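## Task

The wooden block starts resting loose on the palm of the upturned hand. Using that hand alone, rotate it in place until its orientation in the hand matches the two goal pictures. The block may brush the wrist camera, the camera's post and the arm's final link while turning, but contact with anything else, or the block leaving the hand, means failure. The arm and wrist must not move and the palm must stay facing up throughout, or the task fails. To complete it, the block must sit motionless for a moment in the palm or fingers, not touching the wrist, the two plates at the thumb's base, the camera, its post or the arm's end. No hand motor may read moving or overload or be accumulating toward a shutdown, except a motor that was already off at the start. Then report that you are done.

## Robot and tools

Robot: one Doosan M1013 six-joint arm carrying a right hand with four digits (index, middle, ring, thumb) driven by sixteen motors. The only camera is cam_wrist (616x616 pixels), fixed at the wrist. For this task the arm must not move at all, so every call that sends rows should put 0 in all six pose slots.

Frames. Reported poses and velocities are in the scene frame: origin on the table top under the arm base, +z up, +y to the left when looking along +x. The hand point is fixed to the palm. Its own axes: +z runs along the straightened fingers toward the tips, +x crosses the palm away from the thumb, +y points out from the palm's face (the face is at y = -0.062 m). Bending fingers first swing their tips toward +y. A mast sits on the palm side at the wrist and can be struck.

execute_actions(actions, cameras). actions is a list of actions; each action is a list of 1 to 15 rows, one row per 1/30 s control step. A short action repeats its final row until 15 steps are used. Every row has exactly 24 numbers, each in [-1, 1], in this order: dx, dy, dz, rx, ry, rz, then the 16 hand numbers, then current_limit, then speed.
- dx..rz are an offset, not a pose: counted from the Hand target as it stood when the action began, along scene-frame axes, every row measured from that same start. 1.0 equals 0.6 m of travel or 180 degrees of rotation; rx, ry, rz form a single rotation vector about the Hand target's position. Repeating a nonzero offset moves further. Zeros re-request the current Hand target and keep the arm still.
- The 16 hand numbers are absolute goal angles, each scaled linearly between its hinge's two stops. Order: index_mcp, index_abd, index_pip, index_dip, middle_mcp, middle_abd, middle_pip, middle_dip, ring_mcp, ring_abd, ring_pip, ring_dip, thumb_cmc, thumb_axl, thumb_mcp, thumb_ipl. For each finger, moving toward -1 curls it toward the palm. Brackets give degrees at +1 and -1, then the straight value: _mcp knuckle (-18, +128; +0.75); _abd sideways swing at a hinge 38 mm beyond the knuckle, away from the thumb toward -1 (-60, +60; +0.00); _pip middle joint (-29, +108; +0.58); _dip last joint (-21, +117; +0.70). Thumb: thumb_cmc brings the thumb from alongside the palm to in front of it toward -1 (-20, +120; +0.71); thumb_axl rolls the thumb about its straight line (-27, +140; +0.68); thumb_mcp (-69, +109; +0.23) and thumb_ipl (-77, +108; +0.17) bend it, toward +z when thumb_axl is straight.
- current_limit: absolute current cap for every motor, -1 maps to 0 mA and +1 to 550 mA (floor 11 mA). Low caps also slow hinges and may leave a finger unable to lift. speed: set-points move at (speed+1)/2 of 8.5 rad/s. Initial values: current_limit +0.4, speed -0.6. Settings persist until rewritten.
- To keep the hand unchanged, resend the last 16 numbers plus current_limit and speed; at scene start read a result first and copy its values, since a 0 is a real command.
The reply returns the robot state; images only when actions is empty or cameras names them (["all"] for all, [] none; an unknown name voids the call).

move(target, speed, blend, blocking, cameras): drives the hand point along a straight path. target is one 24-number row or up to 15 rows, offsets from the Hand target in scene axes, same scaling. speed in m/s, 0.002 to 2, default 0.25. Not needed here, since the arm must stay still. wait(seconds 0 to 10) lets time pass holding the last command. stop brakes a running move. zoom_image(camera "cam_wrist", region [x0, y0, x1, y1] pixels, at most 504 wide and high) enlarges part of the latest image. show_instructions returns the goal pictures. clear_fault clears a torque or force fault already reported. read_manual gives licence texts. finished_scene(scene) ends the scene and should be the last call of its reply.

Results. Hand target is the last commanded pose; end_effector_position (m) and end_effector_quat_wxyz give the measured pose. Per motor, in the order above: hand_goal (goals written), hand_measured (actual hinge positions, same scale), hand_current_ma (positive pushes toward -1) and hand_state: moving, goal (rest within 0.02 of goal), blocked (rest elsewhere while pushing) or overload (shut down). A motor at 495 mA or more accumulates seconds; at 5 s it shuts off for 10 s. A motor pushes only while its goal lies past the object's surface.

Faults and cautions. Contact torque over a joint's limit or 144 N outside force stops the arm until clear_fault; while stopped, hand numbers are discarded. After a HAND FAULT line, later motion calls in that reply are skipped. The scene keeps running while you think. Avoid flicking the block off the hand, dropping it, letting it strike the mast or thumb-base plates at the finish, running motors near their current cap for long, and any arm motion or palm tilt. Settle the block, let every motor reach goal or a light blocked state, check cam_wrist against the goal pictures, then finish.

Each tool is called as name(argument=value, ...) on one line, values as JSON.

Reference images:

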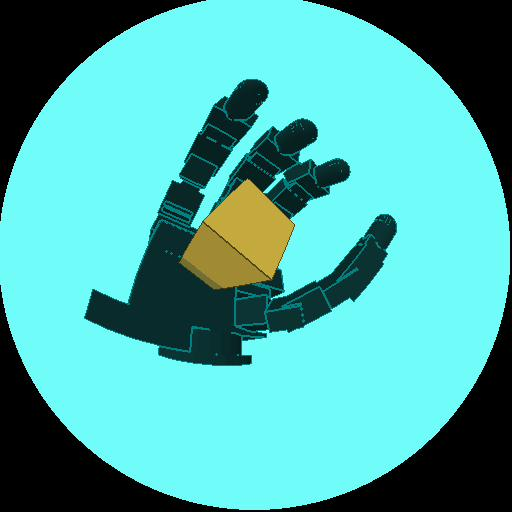

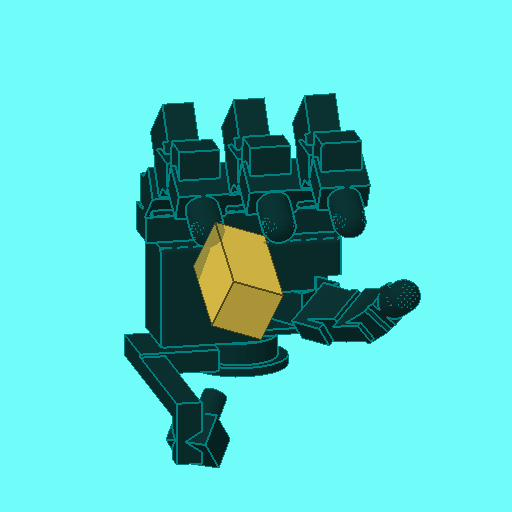

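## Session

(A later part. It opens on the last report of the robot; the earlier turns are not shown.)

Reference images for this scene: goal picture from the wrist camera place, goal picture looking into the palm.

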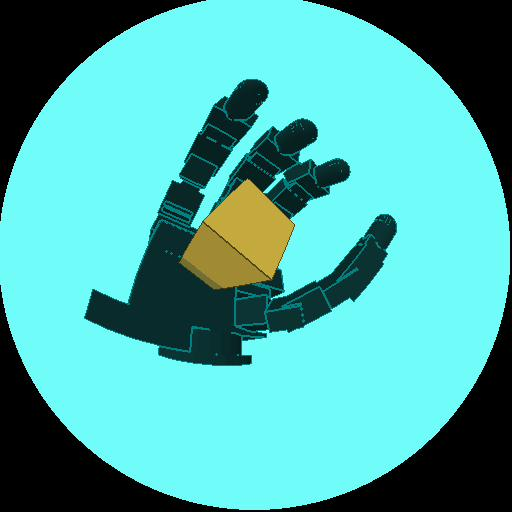

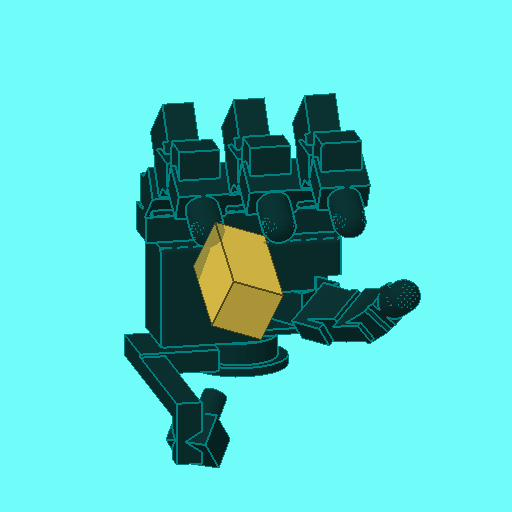

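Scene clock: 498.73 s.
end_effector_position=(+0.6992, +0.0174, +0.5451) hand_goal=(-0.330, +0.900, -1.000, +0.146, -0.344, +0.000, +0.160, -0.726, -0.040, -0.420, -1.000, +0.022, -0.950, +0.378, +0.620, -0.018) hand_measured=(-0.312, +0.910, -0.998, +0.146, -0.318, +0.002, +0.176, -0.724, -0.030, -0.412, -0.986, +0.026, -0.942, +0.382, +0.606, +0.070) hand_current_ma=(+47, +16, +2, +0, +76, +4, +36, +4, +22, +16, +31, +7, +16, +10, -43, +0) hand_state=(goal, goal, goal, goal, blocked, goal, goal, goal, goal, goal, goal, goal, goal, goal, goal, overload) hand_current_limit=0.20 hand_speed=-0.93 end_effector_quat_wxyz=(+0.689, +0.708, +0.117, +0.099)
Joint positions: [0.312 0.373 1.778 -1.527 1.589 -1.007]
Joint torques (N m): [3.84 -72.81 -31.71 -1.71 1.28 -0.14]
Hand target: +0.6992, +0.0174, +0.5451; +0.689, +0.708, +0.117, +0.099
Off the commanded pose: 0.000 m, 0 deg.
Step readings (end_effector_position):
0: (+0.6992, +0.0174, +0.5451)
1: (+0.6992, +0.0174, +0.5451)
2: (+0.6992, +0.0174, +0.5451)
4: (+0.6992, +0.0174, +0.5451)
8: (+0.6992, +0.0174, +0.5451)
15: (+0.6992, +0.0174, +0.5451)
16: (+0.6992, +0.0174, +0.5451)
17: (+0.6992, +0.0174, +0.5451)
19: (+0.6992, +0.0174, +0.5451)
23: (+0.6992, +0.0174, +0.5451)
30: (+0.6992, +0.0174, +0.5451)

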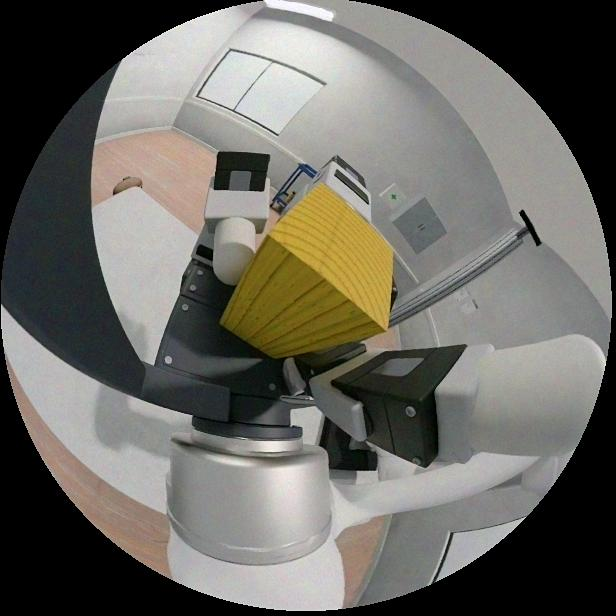

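execute_actions(actions=[[[0,0,0,0,0,0,-0.33,0.90,-1,0.145,-0.335,0,0.16,-0.727,-0.041,-0.42,-1,0.022,-0.95,0.377,0.73,-0.018,0.2,-0.95]],[[0,0,0,0,0,0,-0.33,0.90,-1,0.145,-0.335,0,0.16,-0.727,-0.041,-0.42,-1,0.022,-0.8,0.377,0.73,-0.018,0.2,-0.95]]], cameras=["cam_wrist"])

zoom_image(camera="cam_wrist", region=[200, 170, 410, 380])

Scene clock: 503.43 s.
end_effector_position=(+0.6992, +0.0174, +0.5451) hand_goal=(-0.330, +0.900, -1.000, +0.146, -0.334, +0.000, +0.160, -0.726, -0.040, -0.420, -1.000, +0.022, -0.800, +0.378, +0.730, -0.018) hand_measured=(-0.322, +0.906, -0.994, +0.146, -0.320, +0.002, +0.164, -0.724, -0.030, -0.412, -0.990, +0.026, -0.804, +0.382, +0.730, +0.070) hand_current_ma=(+19, +9, +9, +0, +35, +4, +8, +2, +22, +13, +20, +8, -8, +8, +0, +0) hand_state=(goal, goal, goal, goal, goal, goal, goal, goal, goal, goal, goal, goal, goal, goal, goal, overload) hand_current_limit=0.20 hand_speed=-0.95 end_effector_quat_wxyz=(+0.689, +0.708, +0.117, +0.099)
Joint positions: [0.312 0.373 1.778 -1.527 1.589 -1.007]
Joint torques (N m): [4.09 -73.66 -31.71 -1.64 1.23 -0.17]
Hand target: +0.6992, +0.0174, +0.5451; +0.689, +0.708, +0.117, +0.099
Off the commanded pose: 0.000 m, 0 deg.
Step readings (end_effector_position):
0: (+0.6992, +0.0174, +0.5451)
1: (+0.6992, +0.0174, +0.5451)
2: (+0.6992, +0.0174, +0.5451)
4: (+0.6992, +0.0174, +0.5451)
8: (+0.6992, +0.0174, +0.5451)
15: (+0.6992, +0.0174, +0.5451)
16: (+0.6992, +0.0174, +0.5451)
17: (+0.6992, +0.0174, +0.5451)
19: (+0.6992, +0.0174, +0.5451)
23: (+0.6992, +0.0174, +0.5451)
30: (+0.6992, +0.0174, +0.5451)

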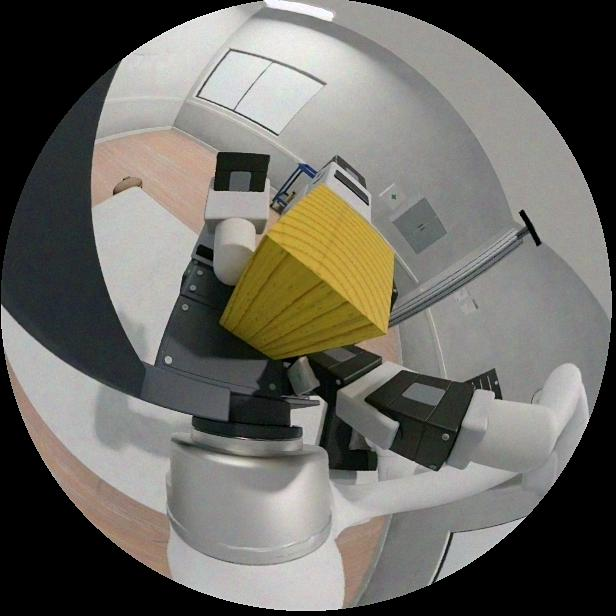

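Scaled by 2.400 from the camera's 616x616 image, which has a finer 880x880 frame.

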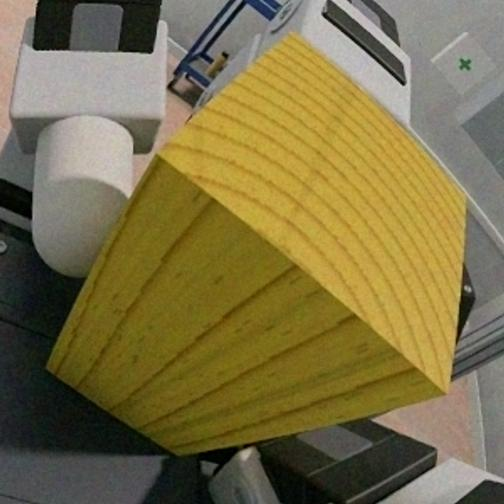

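wait(seconds=1.0)

Scene clock: 505.20 s.
end_effector_position=(+0.6992, +0.0174, +0.5451) hand_goal=(-0.330, +0.900, -1.000, +0.146, -0.334, +0.000, +0.160, -0.726, -0.040, -0.420, -1.000, +0.022, -0.800, +0.378, +0.730, -0.018) hand_measured=(-0.322, +0.906, -0.994, +0.146, -0.320, +0.002, +0.164, -0.724, -0.030, -0.412, -0.990, +0.026, -0.804, +0.382, +0.730, +0.070) hand_current_ma=(+19, +9, +9, +0, +35, +4, +8, +2, +22, +13, +20, +8, -8, +8, +0, +0) hand_state=(goal, goal, goal, goal, goal, goal, goal, goal, goal, goal, goal, goal, goal, goal, goal, overload) hand_current_limit=0.20 hand_speed=-0.95 end_effector_quat_wxyz=(+0.689, +0.708, +0.117, +0.099)
Joint positions: [0.312 0.373 1.778 -1.527 1.589 -1.007]
Joint torques (N m): [4.06 -73.33 -31.63 -1.73 1.26 -0.11]
Hand target: +0.6992, +0.0174, +0.5451; +0.689, +0.708, +0.117, +0.099
Off the commanded pose: 0.000 m, 0 deg.
wait: 1.00 s; at rest from the start

finished_scene(scene=2)

The scene is finished: the task was done.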